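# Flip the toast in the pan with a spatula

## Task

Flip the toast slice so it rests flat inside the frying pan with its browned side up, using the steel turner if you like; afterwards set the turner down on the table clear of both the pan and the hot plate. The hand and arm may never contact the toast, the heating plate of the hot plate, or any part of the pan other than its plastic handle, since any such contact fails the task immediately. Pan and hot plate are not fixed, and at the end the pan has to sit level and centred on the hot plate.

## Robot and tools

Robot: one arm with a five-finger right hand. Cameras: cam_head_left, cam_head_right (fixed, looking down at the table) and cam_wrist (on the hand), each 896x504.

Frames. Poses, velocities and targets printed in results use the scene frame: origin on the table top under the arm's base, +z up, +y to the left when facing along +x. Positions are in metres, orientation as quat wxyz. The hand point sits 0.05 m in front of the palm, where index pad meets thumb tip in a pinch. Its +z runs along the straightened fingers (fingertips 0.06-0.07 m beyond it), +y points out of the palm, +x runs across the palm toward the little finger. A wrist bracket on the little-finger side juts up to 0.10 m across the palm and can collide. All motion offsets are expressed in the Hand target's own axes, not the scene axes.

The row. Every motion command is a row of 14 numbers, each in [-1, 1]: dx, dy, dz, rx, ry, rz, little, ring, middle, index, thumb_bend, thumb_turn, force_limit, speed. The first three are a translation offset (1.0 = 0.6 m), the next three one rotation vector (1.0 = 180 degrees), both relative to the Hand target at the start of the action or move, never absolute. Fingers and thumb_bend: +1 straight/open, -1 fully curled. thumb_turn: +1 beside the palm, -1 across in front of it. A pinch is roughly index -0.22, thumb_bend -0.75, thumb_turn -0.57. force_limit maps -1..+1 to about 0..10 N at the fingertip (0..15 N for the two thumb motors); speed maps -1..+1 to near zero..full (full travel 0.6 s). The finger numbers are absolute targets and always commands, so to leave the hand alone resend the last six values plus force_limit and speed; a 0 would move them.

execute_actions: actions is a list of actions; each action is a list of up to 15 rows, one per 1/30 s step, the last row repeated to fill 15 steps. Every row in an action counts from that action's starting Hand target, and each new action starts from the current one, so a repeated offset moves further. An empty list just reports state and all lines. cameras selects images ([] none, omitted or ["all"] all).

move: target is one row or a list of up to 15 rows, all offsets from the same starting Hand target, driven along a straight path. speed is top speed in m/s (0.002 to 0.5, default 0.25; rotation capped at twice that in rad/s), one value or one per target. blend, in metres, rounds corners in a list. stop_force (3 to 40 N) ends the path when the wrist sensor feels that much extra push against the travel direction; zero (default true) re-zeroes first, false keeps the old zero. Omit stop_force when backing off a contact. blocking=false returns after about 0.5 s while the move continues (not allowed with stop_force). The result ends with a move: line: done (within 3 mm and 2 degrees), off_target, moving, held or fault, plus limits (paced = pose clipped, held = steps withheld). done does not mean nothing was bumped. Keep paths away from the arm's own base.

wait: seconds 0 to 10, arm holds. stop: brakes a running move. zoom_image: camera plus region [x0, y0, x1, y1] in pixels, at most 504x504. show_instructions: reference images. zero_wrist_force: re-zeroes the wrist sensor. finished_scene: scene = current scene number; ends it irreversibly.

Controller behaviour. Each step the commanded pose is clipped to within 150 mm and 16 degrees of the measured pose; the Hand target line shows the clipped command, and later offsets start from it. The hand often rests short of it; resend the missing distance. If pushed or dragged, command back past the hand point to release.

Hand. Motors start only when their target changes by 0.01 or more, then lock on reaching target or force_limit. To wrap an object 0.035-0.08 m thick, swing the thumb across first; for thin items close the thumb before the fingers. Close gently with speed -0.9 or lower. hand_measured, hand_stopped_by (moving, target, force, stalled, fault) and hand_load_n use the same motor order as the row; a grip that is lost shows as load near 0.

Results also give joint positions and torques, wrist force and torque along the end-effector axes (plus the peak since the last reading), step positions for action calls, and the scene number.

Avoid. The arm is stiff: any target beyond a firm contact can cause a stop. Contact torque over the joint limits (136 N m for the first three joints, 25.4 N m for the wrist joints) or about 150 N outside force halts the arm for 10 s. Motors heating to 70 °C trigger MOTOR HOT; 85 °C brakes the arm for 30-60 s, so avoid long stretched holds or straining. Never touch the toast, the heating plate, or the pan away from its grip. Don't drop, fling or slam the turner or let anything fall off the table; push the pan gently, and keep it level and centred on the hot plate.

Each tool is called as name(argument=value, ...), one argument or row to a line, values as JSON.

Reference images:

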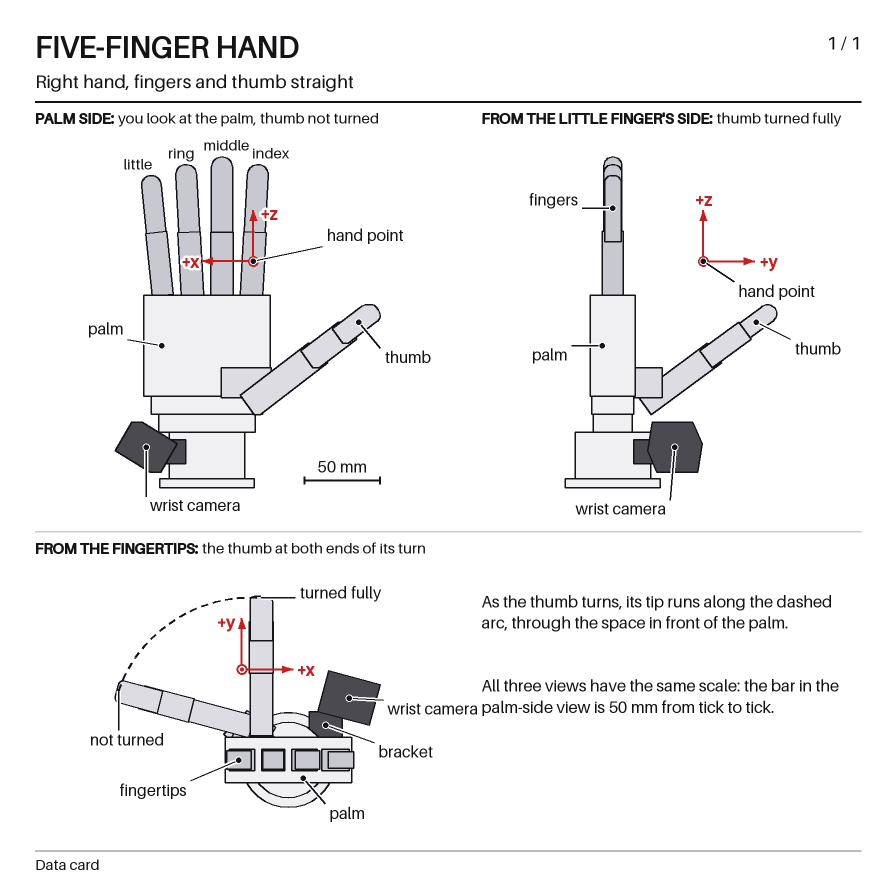

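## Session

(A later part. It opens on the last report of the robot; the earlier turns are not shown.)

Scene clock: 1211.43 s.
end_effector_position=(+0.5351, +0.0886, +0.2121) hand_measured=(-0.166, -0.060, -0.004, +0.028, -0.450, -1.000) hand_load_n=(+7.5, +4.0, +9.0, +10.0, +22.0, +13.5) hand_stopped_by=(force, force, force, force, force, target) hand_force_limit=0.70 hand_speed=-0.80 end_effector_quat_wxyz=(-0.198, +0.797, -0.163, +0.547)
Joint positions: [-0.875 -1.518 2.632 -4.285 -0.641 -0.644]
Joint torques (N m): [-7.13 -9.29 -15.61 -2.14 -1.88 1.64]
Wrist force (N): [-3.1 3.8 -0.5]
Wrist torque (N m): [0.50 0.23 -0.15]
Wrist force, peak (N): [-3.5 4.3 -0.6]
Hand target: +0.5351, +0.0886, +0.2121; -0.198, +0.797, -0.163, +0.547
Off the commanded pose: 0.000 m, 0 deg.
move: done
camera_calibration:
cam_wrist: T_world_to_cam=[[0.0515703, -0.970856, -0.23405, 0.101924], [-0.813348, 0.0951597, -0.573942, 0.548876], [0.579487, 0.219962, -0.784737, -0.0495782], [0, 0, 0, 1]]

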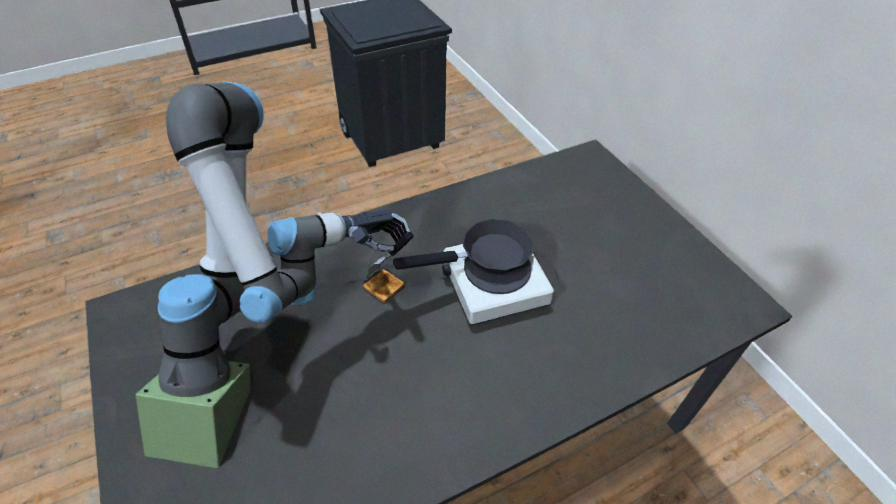

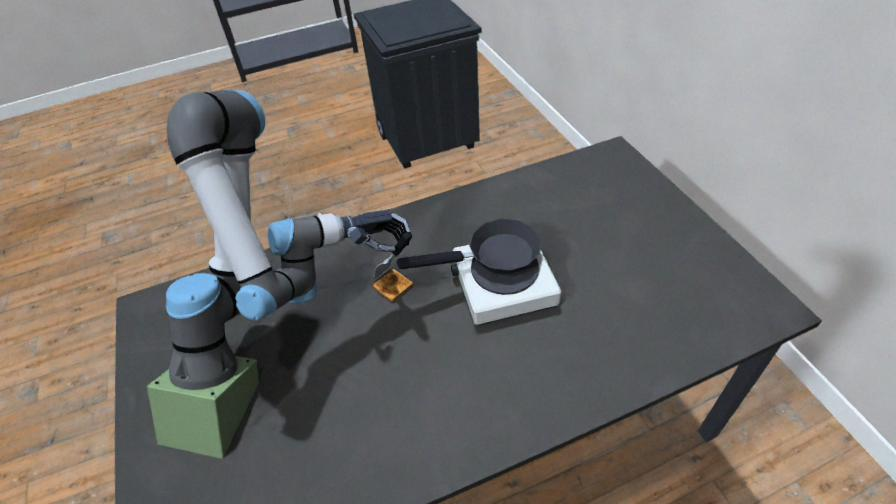

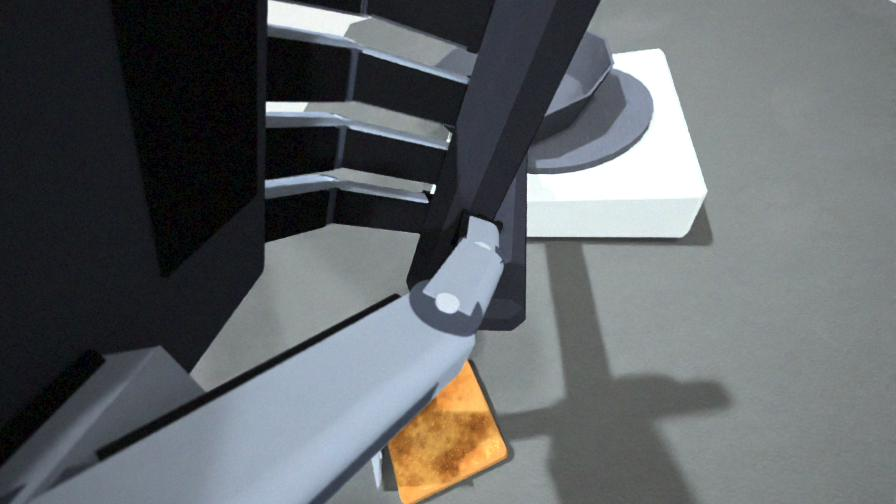

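move(
  target=[0.0745,0.195,-0.1115,-0.1571,0.096,0.0628,-1,-1,-1,-1,-1,-1,0.7,-0.8],
  speed=0.06,
)

zoom_image(
  camera="cam_head_left",
  region=[300, 180, 530, 340],
)

Scene clock: 1219.20 s.
end_effector_position=(+0.4831, -0.0435, +0.2120) hand_measured=(-0.166, -0.060, -0.004, +0.028, -0.450, -1.000) hand_load_n=(+7.5, +4.0, +9.0, +10.5, +22.0, +13.5) hand_stopped_by=(force, force, force, force, force, target) hand_force_limit=0.70 hand_speed=-0.80 end_effector_quat_wxyz=(-0.024, +0.711, -0.395, +0.581)
Joint positions: [-0.928 -1.597 2.725 -4.016 -1.127 -0.631]
Joint torques (N m): [0.18 5.54 -14.74 -4.22 0.94 -0.88]
Wrist force (N): [-3.4 3.9 -0.6]
Wrist torque (N m): [0.56 0.21 -0.21]
Wrist force, peak (N): [-3.8 4.0 -0.4]
Hand target: +0.4830, -0.0436, +0.2120; -0.024, +0.711, -0.395, +0.581
Off the commanded pose: 0.000 m, 0 deg.
move: done
camera_calibration:
cam_wrist: T_world_to_cam=[[-0.514929, -0.82458, -0.234341, 0.256404], [-0.611511, 0.544913, -0.573694, 0.441118], [0.600752, -0.152109, -0.784831, -0.0169036], [0, 0, 0, 1]]

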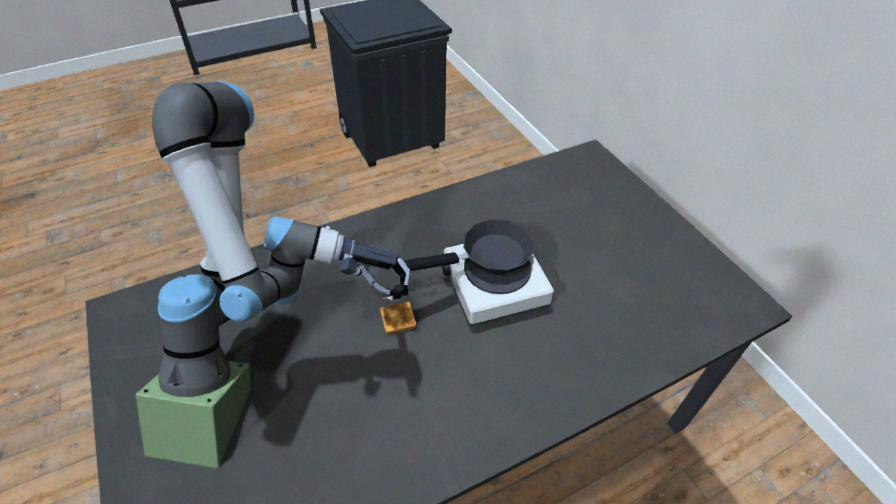

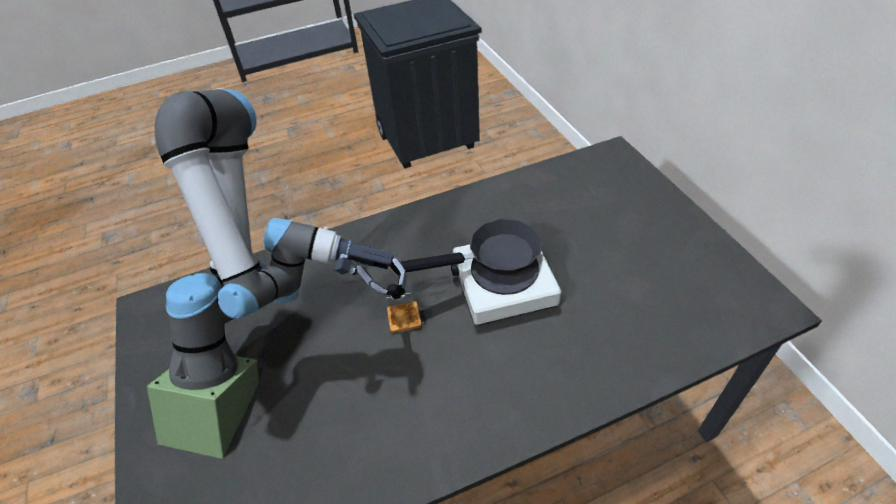

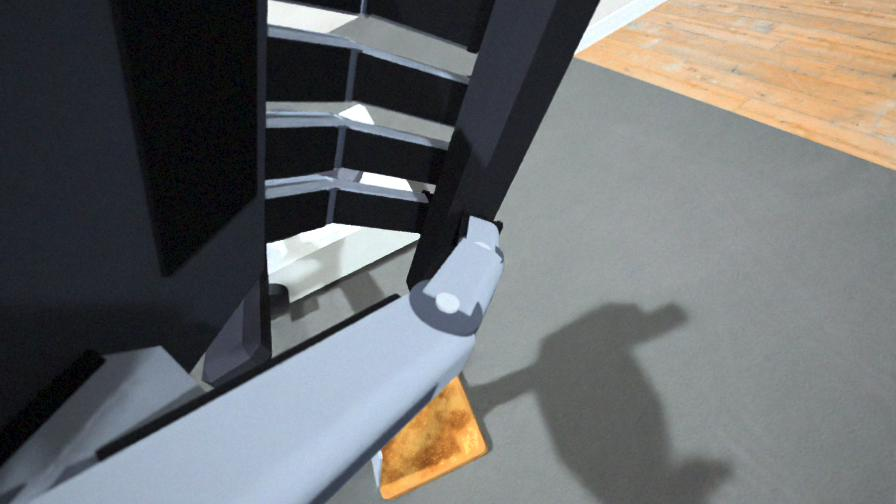

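Scaled by 2.191.

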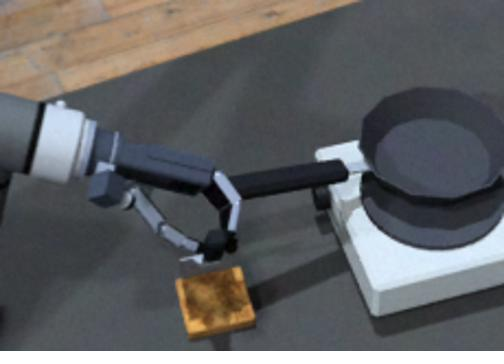

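move(
  target=[
    [-0.0063,-0.0198,-0.0065,0,0,0,-1,-1,-1,-1,-1,-1,0.7,-0.8],
    [0.1284,-0.102,-0.0603,0,0,0,-1,-1,-1,-1,-1,-1,0.7,-0.8],
    [0.0448,-0.1323,-0.2022,-0.404,0.2467,0.1615,-1,-1,-1,-1,-1,-1,0.7,-0.8],
  ],
  speed=[0.05,0.15,0.25],
)

zoom_image(
  camera="cam_head_left",
  region=[300, 180, 530, 340],
)

Scene clock: 1229.37 s.
end_effector_position=(+0.4230, +0.0466, +0.3120) hand_measured=(-0.166, -0.060, -0.004, +0.028, -0.450, -1.000) hand_load_n=(+8.0, +4.0, +9.0, +10.5, +22.0, +13.5) hand_stopped_by=(force, force, force, force, force, target) hand_force_limit=0.70 hand_speed=-0.80 end_effector_quat_wxyz=(-0.394, -0.224, +0.782, -0.428)
Joint positions: [-0.364 -1.761 1.82 -1.446 -2.308 0.909]
Joint torques (N m): [3.71 -30.14 -26.62 0.94 -1.5 1.84]
Wrist force (N): [-3.5 4.0 0.1]
Wrist torque (N m): [0.63 0.28 -0.18]
Wrist force, peak (N): [-4.0 4.8 -0.3]
Hand target: +0.4230, +0.0466, +0.3120; -0.394, -0.224, +0.782, -0.428
Off the commanded pose: 0.000 m, 0 deg.
move: done
camera_calibration:
cam_wrist: T_world_to_cam=[[-0.824497, 0.515423, -0.233545, 0.391557], [0.544891, 0.611832, -0.573373, -0.0797147], [-0.152639, -0.600001, -0.785303, 0.451065], [0, 0, 0, 1]]

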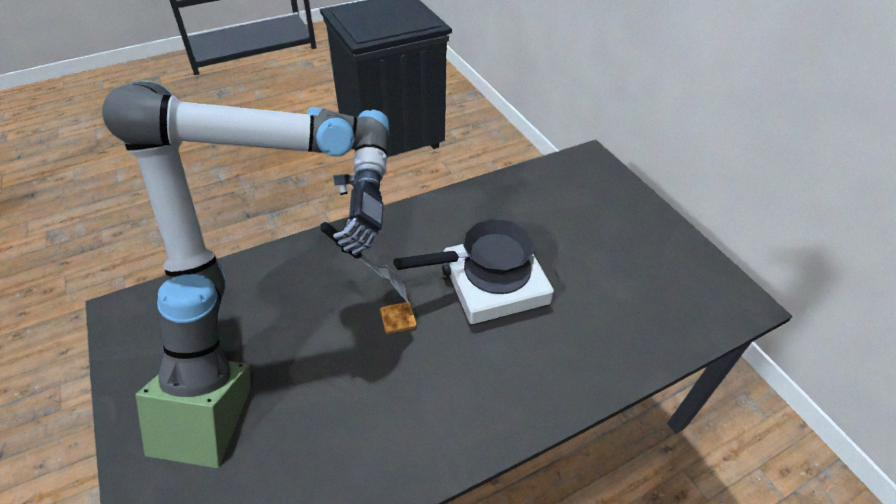

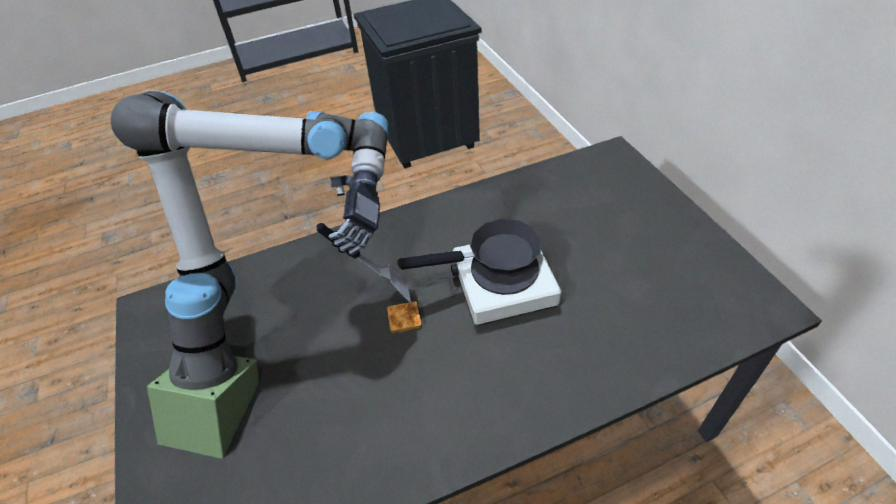

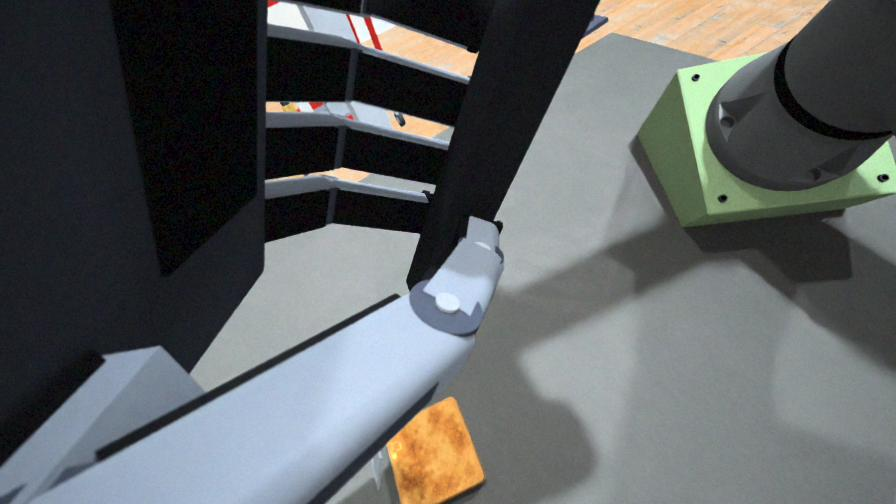

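Scaled by 2.191.

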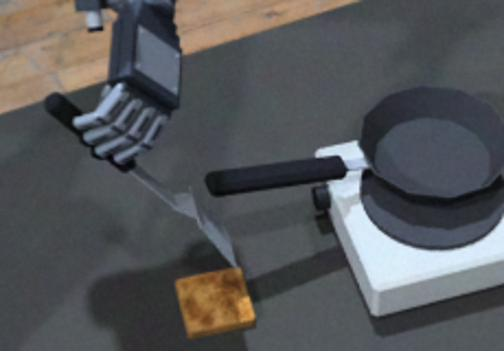

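move(
  target=[
    [-0.02,0.035,0.0103,-0.0184,0.0374,-0.1031,-1,-1,-1,-1,-1,-1,0.7,-0.8],
    [-0.0887,0.0768,0.0378,-0.0184,0.0374,-0.1031,-1,-1,-1,-1,-1,-1,0.7,-0.8],
  ],
  speed=[0.15,0.04],
  stop_force=4,
)

zoom_image(
  camera="cam_head_left",
  region=[300, 200, 530, 360],
)

zoom_image(
  camera="cam_head_right",
  region=[300, 200, 530, 360],
)

Scene clock: 1236.73 s.
end_effector_position=(+0.4131, +0.0527, +0.2390) hand_measured=(-0.166, -0.060, -0.004, +0.028, -0.450, -1.000) hand_load_n=(+8.0, +4.0, +9.0, +10.5, +21.5, +13.5) hand_stopped_by=(force, force, force, force, force, target) hand_force_limit=0.70 hand_speed=-0.80 end_effector_quat_wxyz=(-0.509, -0.310, +0.724, -0.349)
Joint positions: [-0.261 -1.562 1.808 -1.372 -2.308 0.832]
Joint torques (N m): [-14.28 -41.75 -22.81 1.43 -2.73 -2.4]
Wrist force (N): [-4.0 2.8 -0.1]
Wrist torque (N m): [0.53 0.27 -0.18]
Wrist force, peak (N): [-4.6 3.5 -0.1]
Hand target: +0.4131, +0.0527, +0.2390; -0.509, -0.310, +0.724, -0.349
Off the commanded pose: 0.000 m, 0 deg.
move: done
camera_calibration:
cam_wrist: T_world_to_cam=[[-0.847474, 0.521553, 0.0988444, 0.292906], [0.334094, 0.66875, -0.664195, -0.0141552], [-0.412515, -0.529864, -0.740996, 0.489006], [0, 0, 0, 1]]

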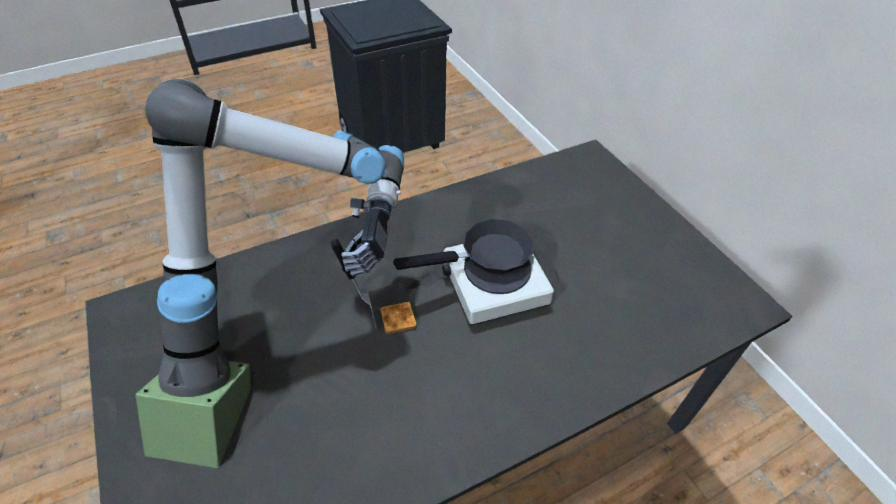

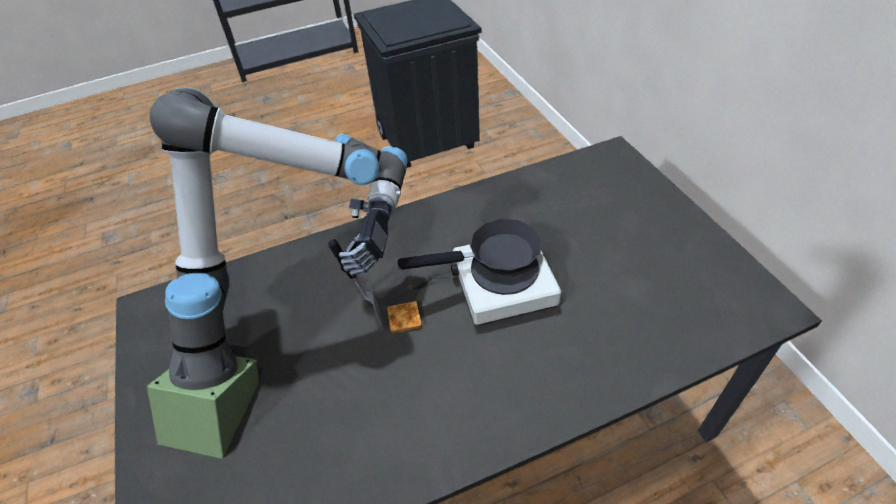

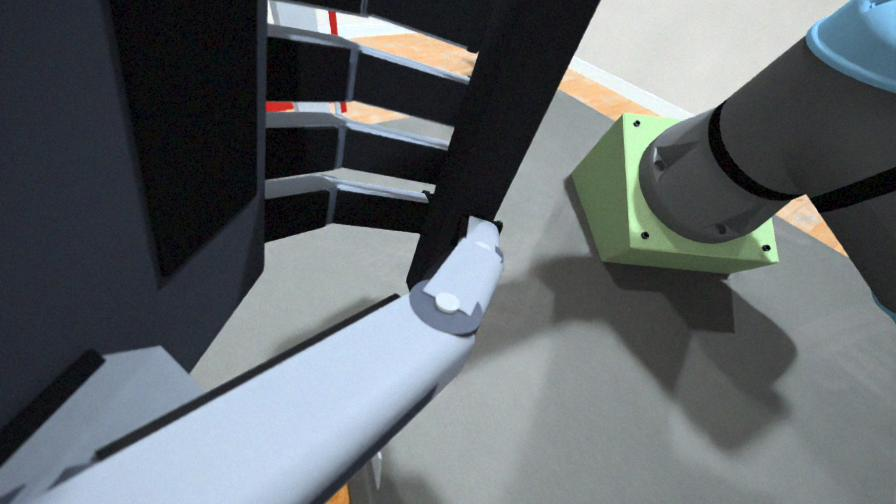

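Scaled by 2.191.

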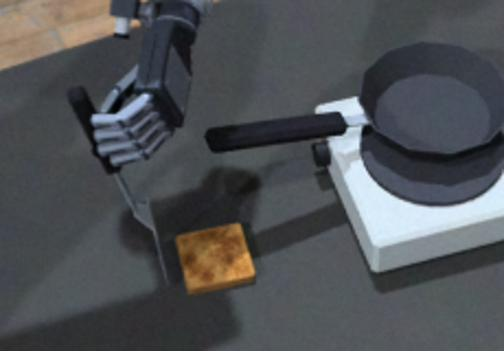

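Scaled by 2.191.

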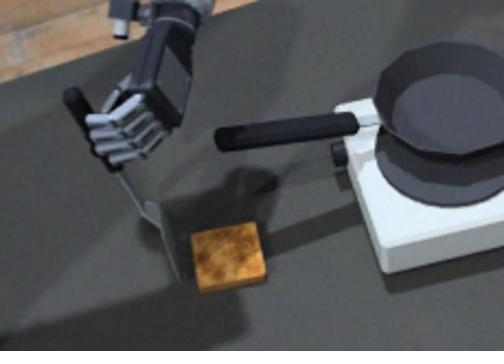

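move(
  target=[-0.0793,-0.2598,-0.0805,0,0,0,-1,-1,-1,-1,-1,-1,0.7,-0.8],
  speed=0.04,
  stop_force=3,
)

zoom_image(
  camera="cam_head_left",
  region=[350, 200, 580, 360],
)

zoom_image(
  camera="cam_head_right",
  region=[350, 200, 580, 360],
)

Scene clock: 1247.13 s.
end_effector_position=(+0.5773, +0.0087, +0.2347) hand_measured=(-0.166, -0.060, -0.004, +0.028, -0.450, -1.000) hand_load_n=(+8.0, +3.5, +9.0, +9.5, +23.0, +12.0) hand_stopped_by=(force, force, force, force, force, target) hand_force_limit=0.70 hand_speed=-0.80 end_effector_quat_wxyz=(-0.509, -0.310, +0.724, -0.349)
Joint positions: [-0.307 -1.2 1.322 -1.286 -2.327 0.775]
Joint torques (N m): [-6.52 -54.37 -26.7 -3.3 0.13 2.39]
Wrist force (N): [-3.1 4.4 0.1]
Wrist torque (N m): [0.60 0.37 -0.34]
Wrist force, peak (N): [-3.5 5.1 0.4]
Hand target: +0.5773, +0.0087, +0.2347; -0.509, -0.310, +0.724, -0.349
Off the commanded pose: 0.000 m, 0 deg.
move: done
camera_calibration:
cam_wrist: T_world_to_cam=[[-0.847466, 0.521563, 0.098865, 0.45538], [0.334088, 0.668748, -0.6642, -0.0424045], [-0.412538, -0.529857, -0.740989, 0.530164], [0, 0, 0, 1]]

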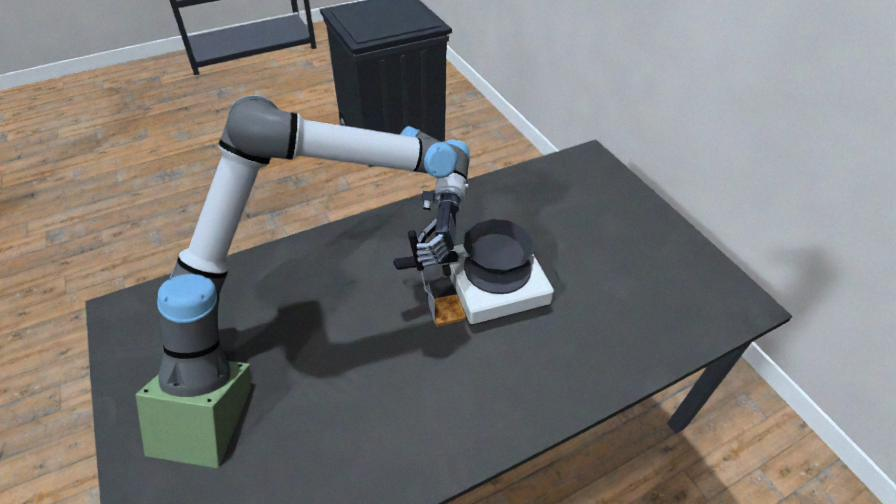

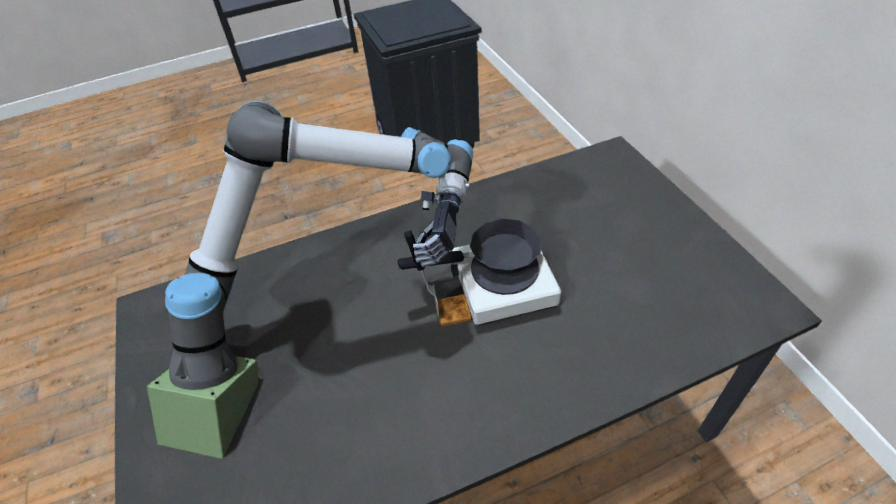

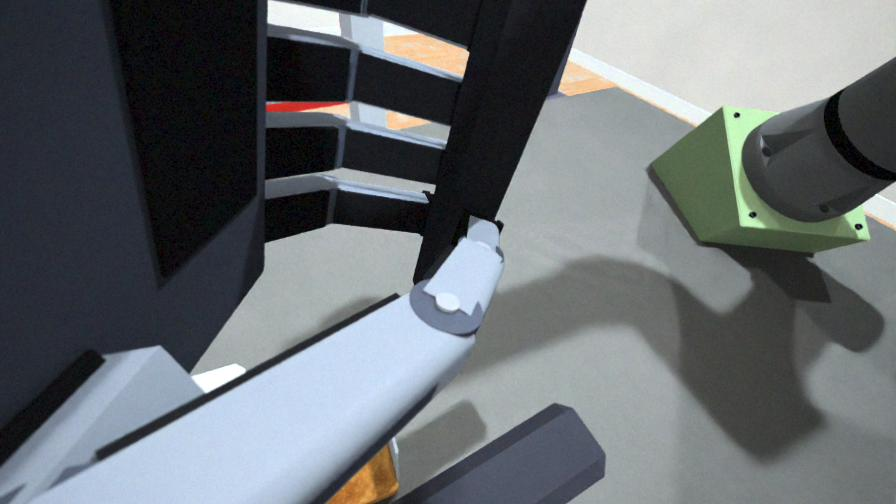

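Scaled by 2.191.

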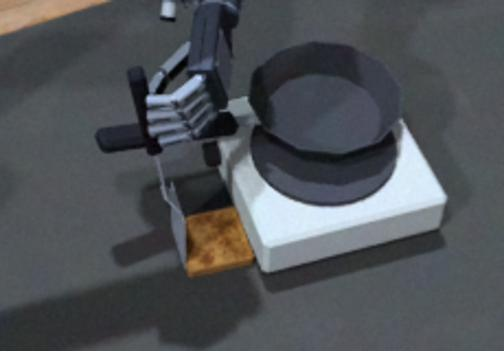

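Scaled by 2.191.

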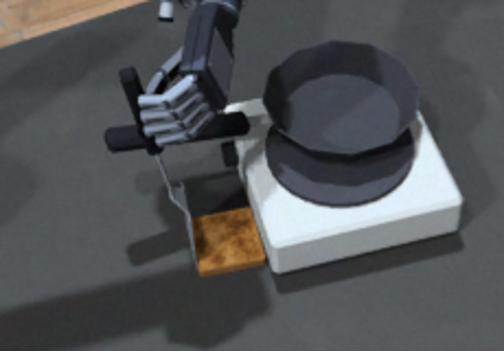

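move(
  target=[
    [0.054,0.0138,-0.005,0,0,0,-1,-1,-1,-1,-1,-1,0.7,-0.8],
    [-0.045,0.2908,0.1118,0.0461,-0.0935,0.2578,-1,-1,-1,-1,-1,-1,0.7,-0.8],
  ],
  speed=0.12,
)

zoom_image(
  camera="cam_head_left",
  region=[350, 200, 580, 360],
)

zoom_image(
  camera="cam_head_right",
  region=[350, 200, 580, 360],
)

Scene clock: 1261.67 s.
end_effector_position=(+0.4101, +0.0548, +0.1601) hand_measured=(-0.166, -0.060, -0.004, +0.028, -0.450, -1.000) hand_load_n=(+8.0, +3.5, +9.0, +10.5, +21.5, +12.0) hand_stopped_by=(force, force, force, force, force, target) hand_force_limit=0.70 hand_speed=-0.80 end_effector_quat_wxyz=(-0.200, -0.082, +0.825, -0.522)
Joint positions: [-0.17 -1.771 2.189 -1.893 -2.297 1.48]
Joint torques (N m): [-6.74 -9.16 -12.63 0.38 0.17 0.13]
Wrist force (N): [-1.6 5.4 -0.4]
Wrist torque (N m): [0.70 0.17 -0.11]
Wrist force, peak (N): [-5.7 4.0 0.6]
Hand target: +0.4101, +0.0548, +0.1600; -0.200, -0.082, +0.825, -0.522
Off the commanded pose: 0.000 m, 0 deg.
move: done
camera_calibration:
cam_wrist: T_world_to_cam=[[-0.590999, 0.452185, -0.668018, 0.318394], [0.774371, 0.550016, -0.312781, -0.297304], [0.225986, -0.702147, -0.675218, 0.167447], [0, 0, 0, 1]]

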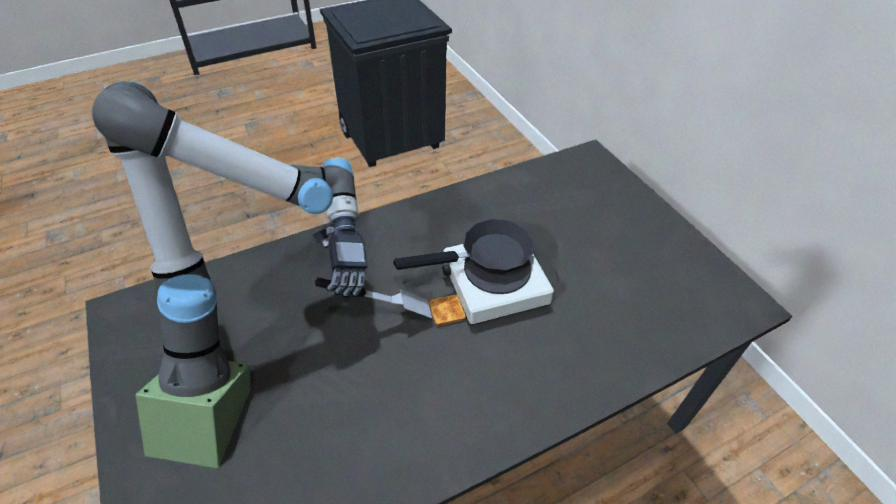

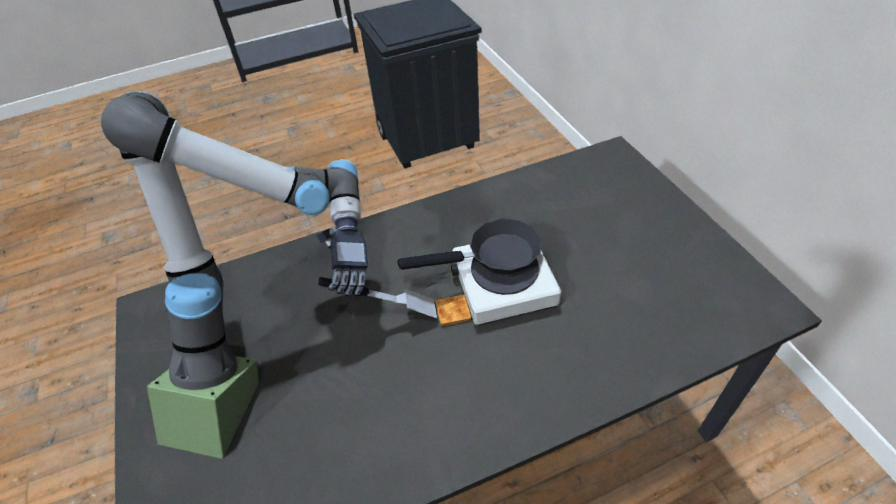

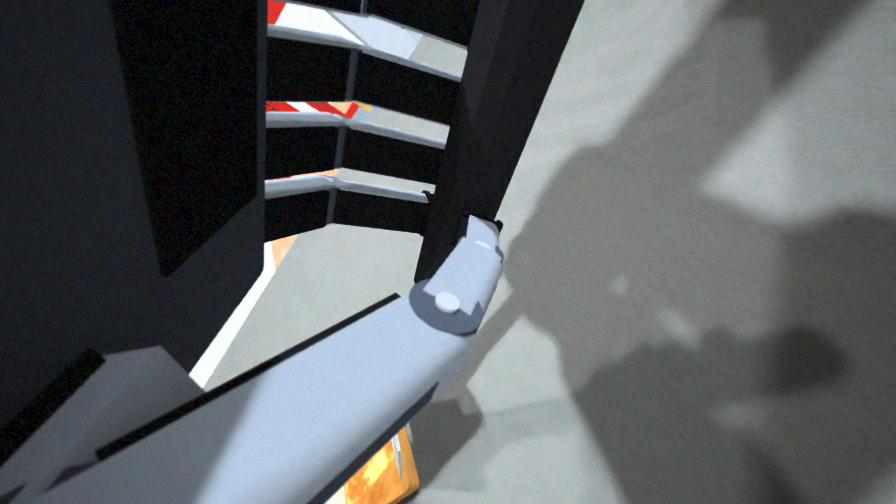

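Scaled by 2.191.

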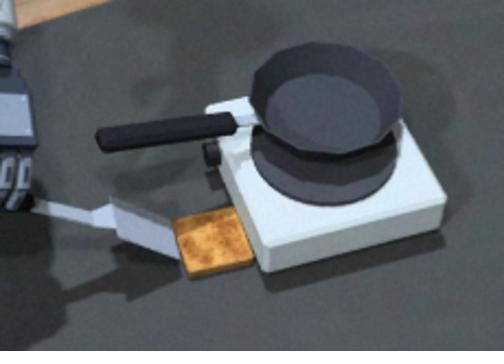

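Scaled by 2.191.

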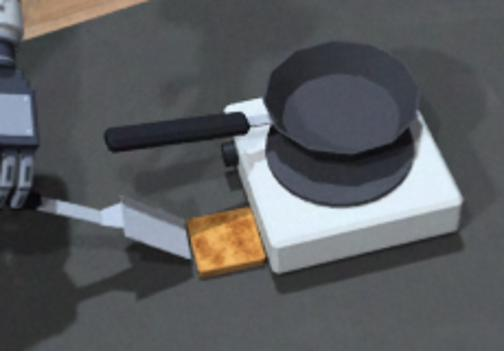

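move(
  target=[-0.0155,0.073,0.0087,0,0,0,-1,-1,-1,-1,-1,-1,0.7,-0.8],
  speed=0.03,
  stop_force=3,
)

zoom_image(
  camera="cam_head_left",
  region=[350, 230, 510, 350],
)

zoom_image(
  camera="cam_head_right",
  region=[350, 230, 510, 350],
)

Scene clock: 1268.93 s.
end_effector_position=(+0.4021, +0.0688, +0.1179) hand_measured=(-0.166, -0.060, -0.004, +0.028, -0.450, -1.000) hand_load_n=(+4.5, +5.0, +7.5, +11.0, +21.0, +9.0) hand_stopped_by=(force, force, force, force, force, target) hand_force_limit=0.70 hand_speed=-0.80 end_effector_quat_wxyz=(-0.200, -0.082, +0.825, -0.522)
Joint positions: [-0.092 -1.698 2.207 -1.916 -2.287 1.583]
Joint torques (N m): [-8.57 -33.13 -20.69 1.01 -2.52 -2.16]
Wrist force (N): [-0.5 3.9 -0.4]
Wrist torque (N m): [0.69 0.08 0.18]
Wrist force, peak (N): [-1.7 5.8 -0.3]
Hand target: +0.4021, +0.0688, +0.1179; -0.200, -0.082, +0.825, -0.522
Off the commanded pose: 0.000 m, 0 deg.
move: done
camera_calibration:
cam_wrist: T_world_to_cam=[[-0.590896, 0.452342, -0.668003, 0.279118], [0.774499, 0.54984, -0.312772, -0.312028], [0.225815, -0.702184, -0.675237, 0.150615], [0, 0, 0, 1]]

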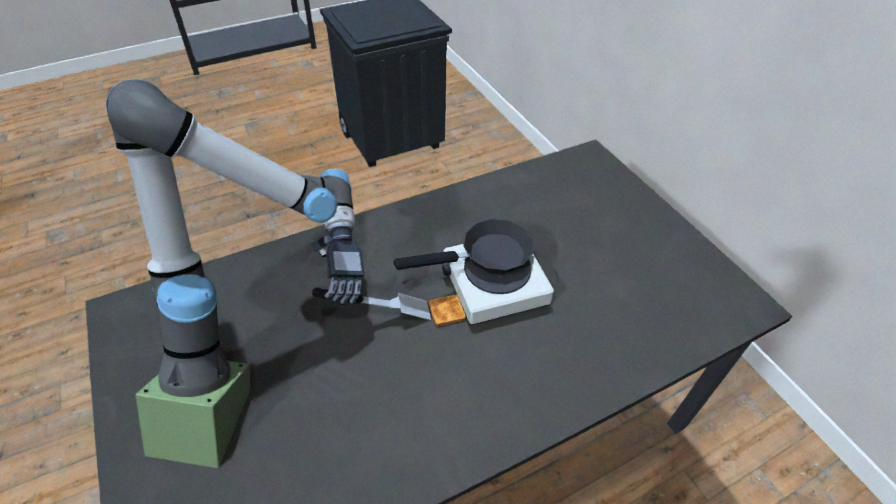

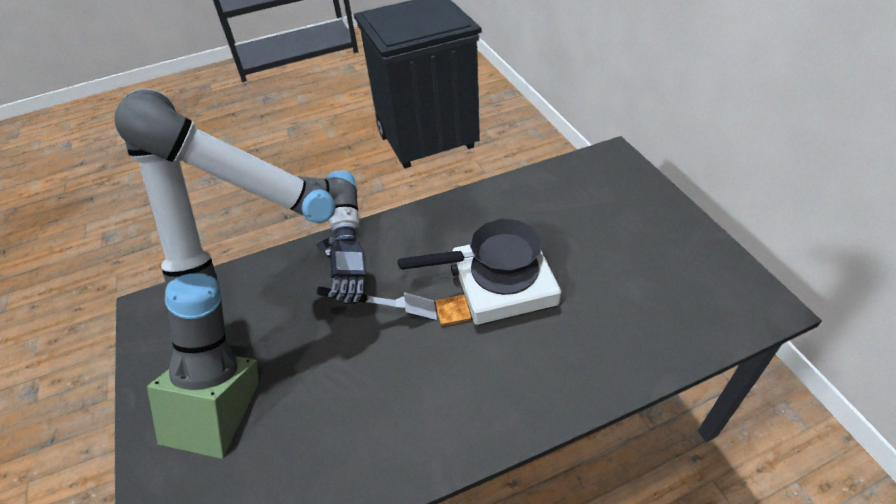

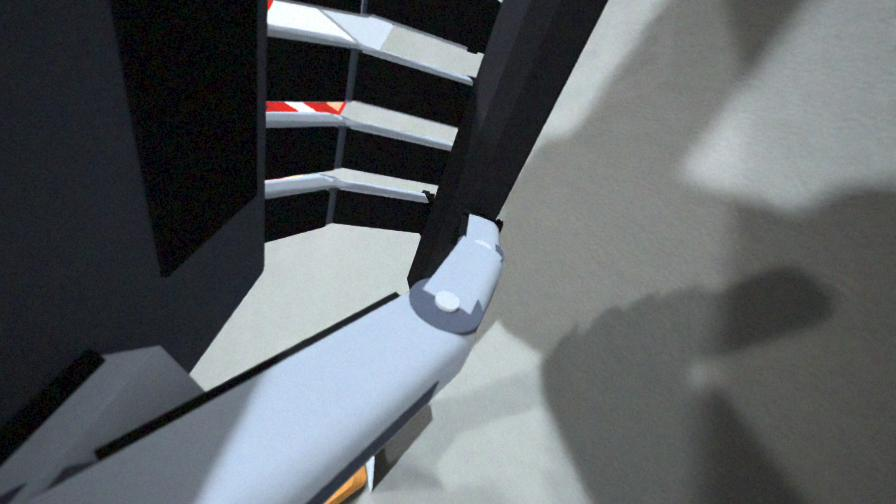

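Scaled by 3.150.

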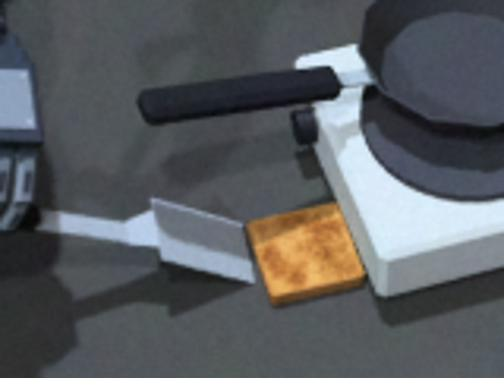

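Scaled by 3.150.

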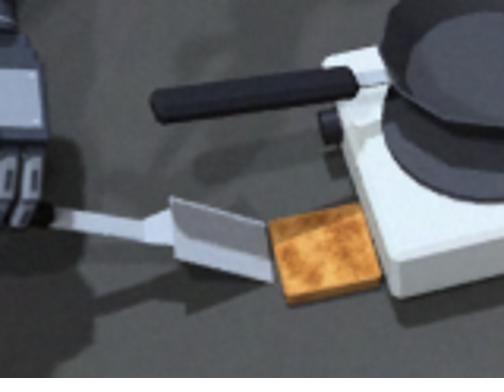

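move(
  target=[-0.0748,-0.0415,0.0088,0,0,0,-1,-1,-1,-1,-1,-1,0.7,-0.8],
  speed=0.03,
  stop_force=6,
)

zoom_image(
  camera="cam_head_left",
  region=[350, 230, 510, 350],
)

zoom_image(
  camera="cam_head_right",
  region=[350, 230, 510, 350],
)

Scene clock: 1278.63 s.
end_effector_position=(+0.4501, +0.0498, +0.1179) hand_measured=(-0.166, -0.060, -0.004, +0.028, -0.450, -1.000) hand_load_n=(+5.5, +5.5, +7.0, +10.0, +21.5, +8.5) hand_stopped_by=(force, force, force, force, force, target) hand_force_limit=0.70 hand_speed=-0.80 end_effector_quat_wxyz=(-0.200, -0.082, +0.825, -0.522)
Joint positions: [-0.145 -1.603 2.119 -1.969 -2.294 1.514]
Joint torques (N m): [3.7 -36.81 -9.41 1.14 -0.01 1.92]
Wrist force (N): [-1.5 4.1 -0.3]
Wrist torque (N m): [0.75 0.07 0.21]
Wrist force, peak (N): [-0.4 4.6 -0.7]
Hand target: +0.4501, +0.0498, +0.1179; -0.200, -0.082, +0.825, -0.522
Off the commanded pose: 0.000 m, 0 deg.
move: done
camera_calibration:
cam_wrist: T_world_to_cam=[[-0.5909, 0.452331, -0.668007, 0.316056], [0.774497, 0.549836, -0.312785, -0.338738], [0.225812, -0.702194, -0.675227, 0.126447], [0, 0, 0, 1]]

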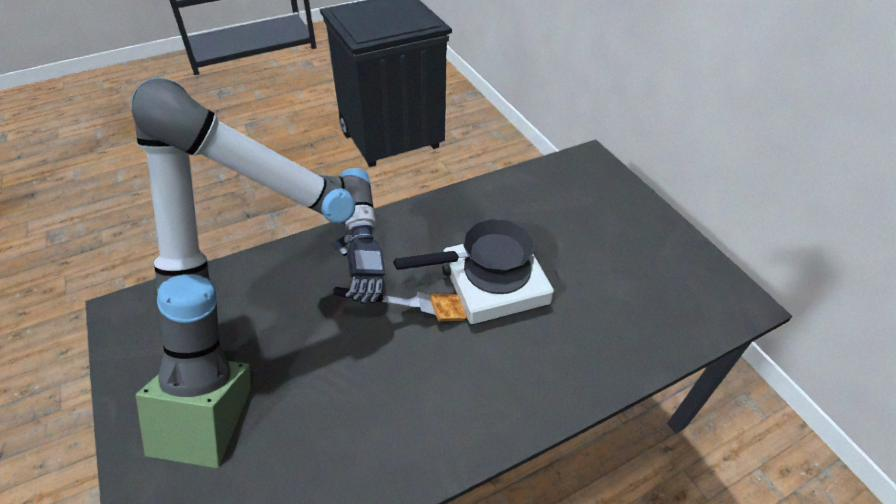

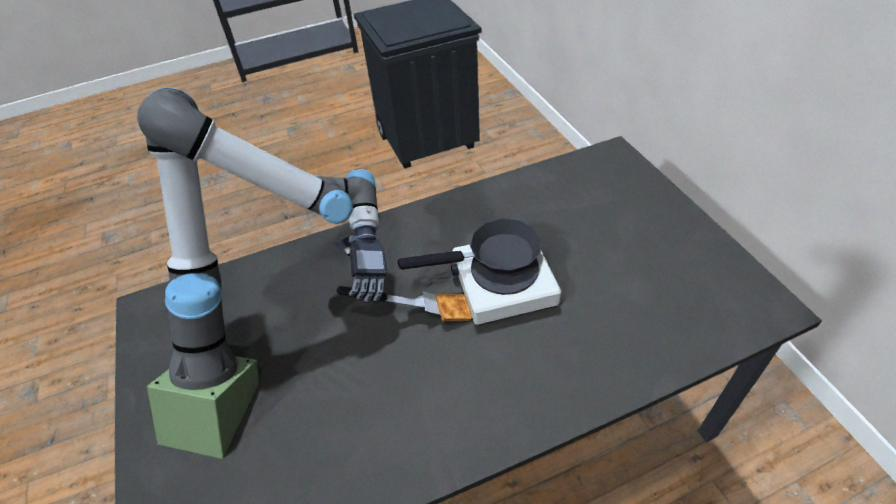

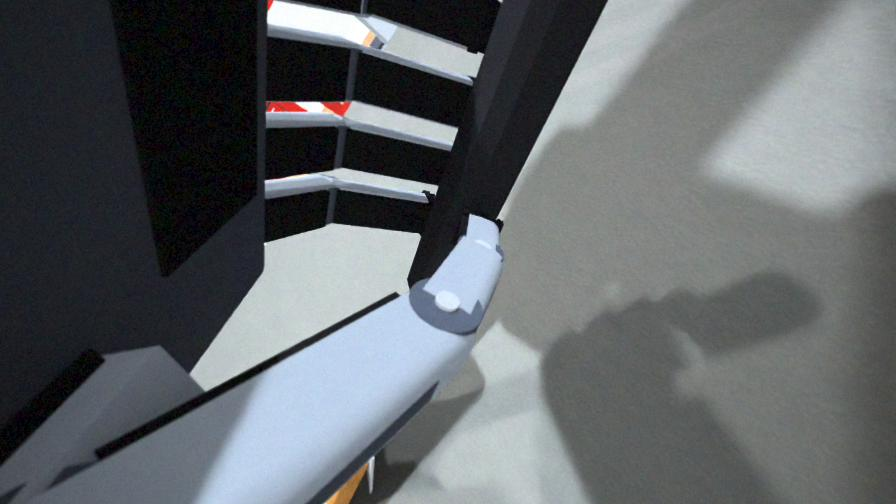

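Scaled by 3.150.

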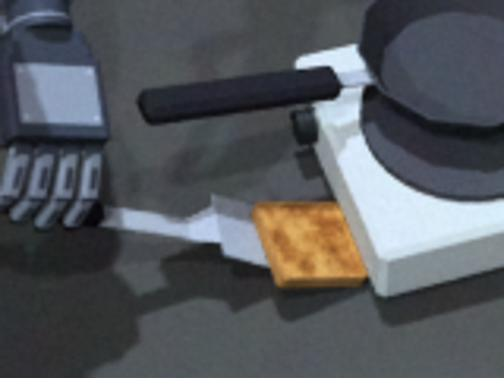

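Scaled by 3.150.

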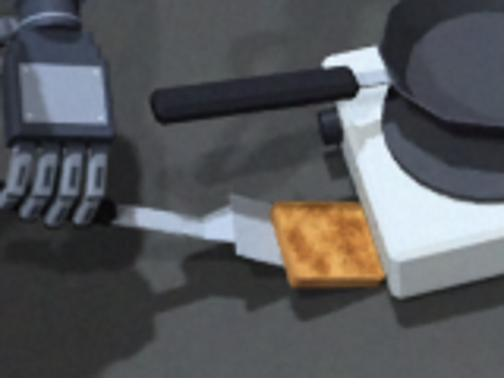

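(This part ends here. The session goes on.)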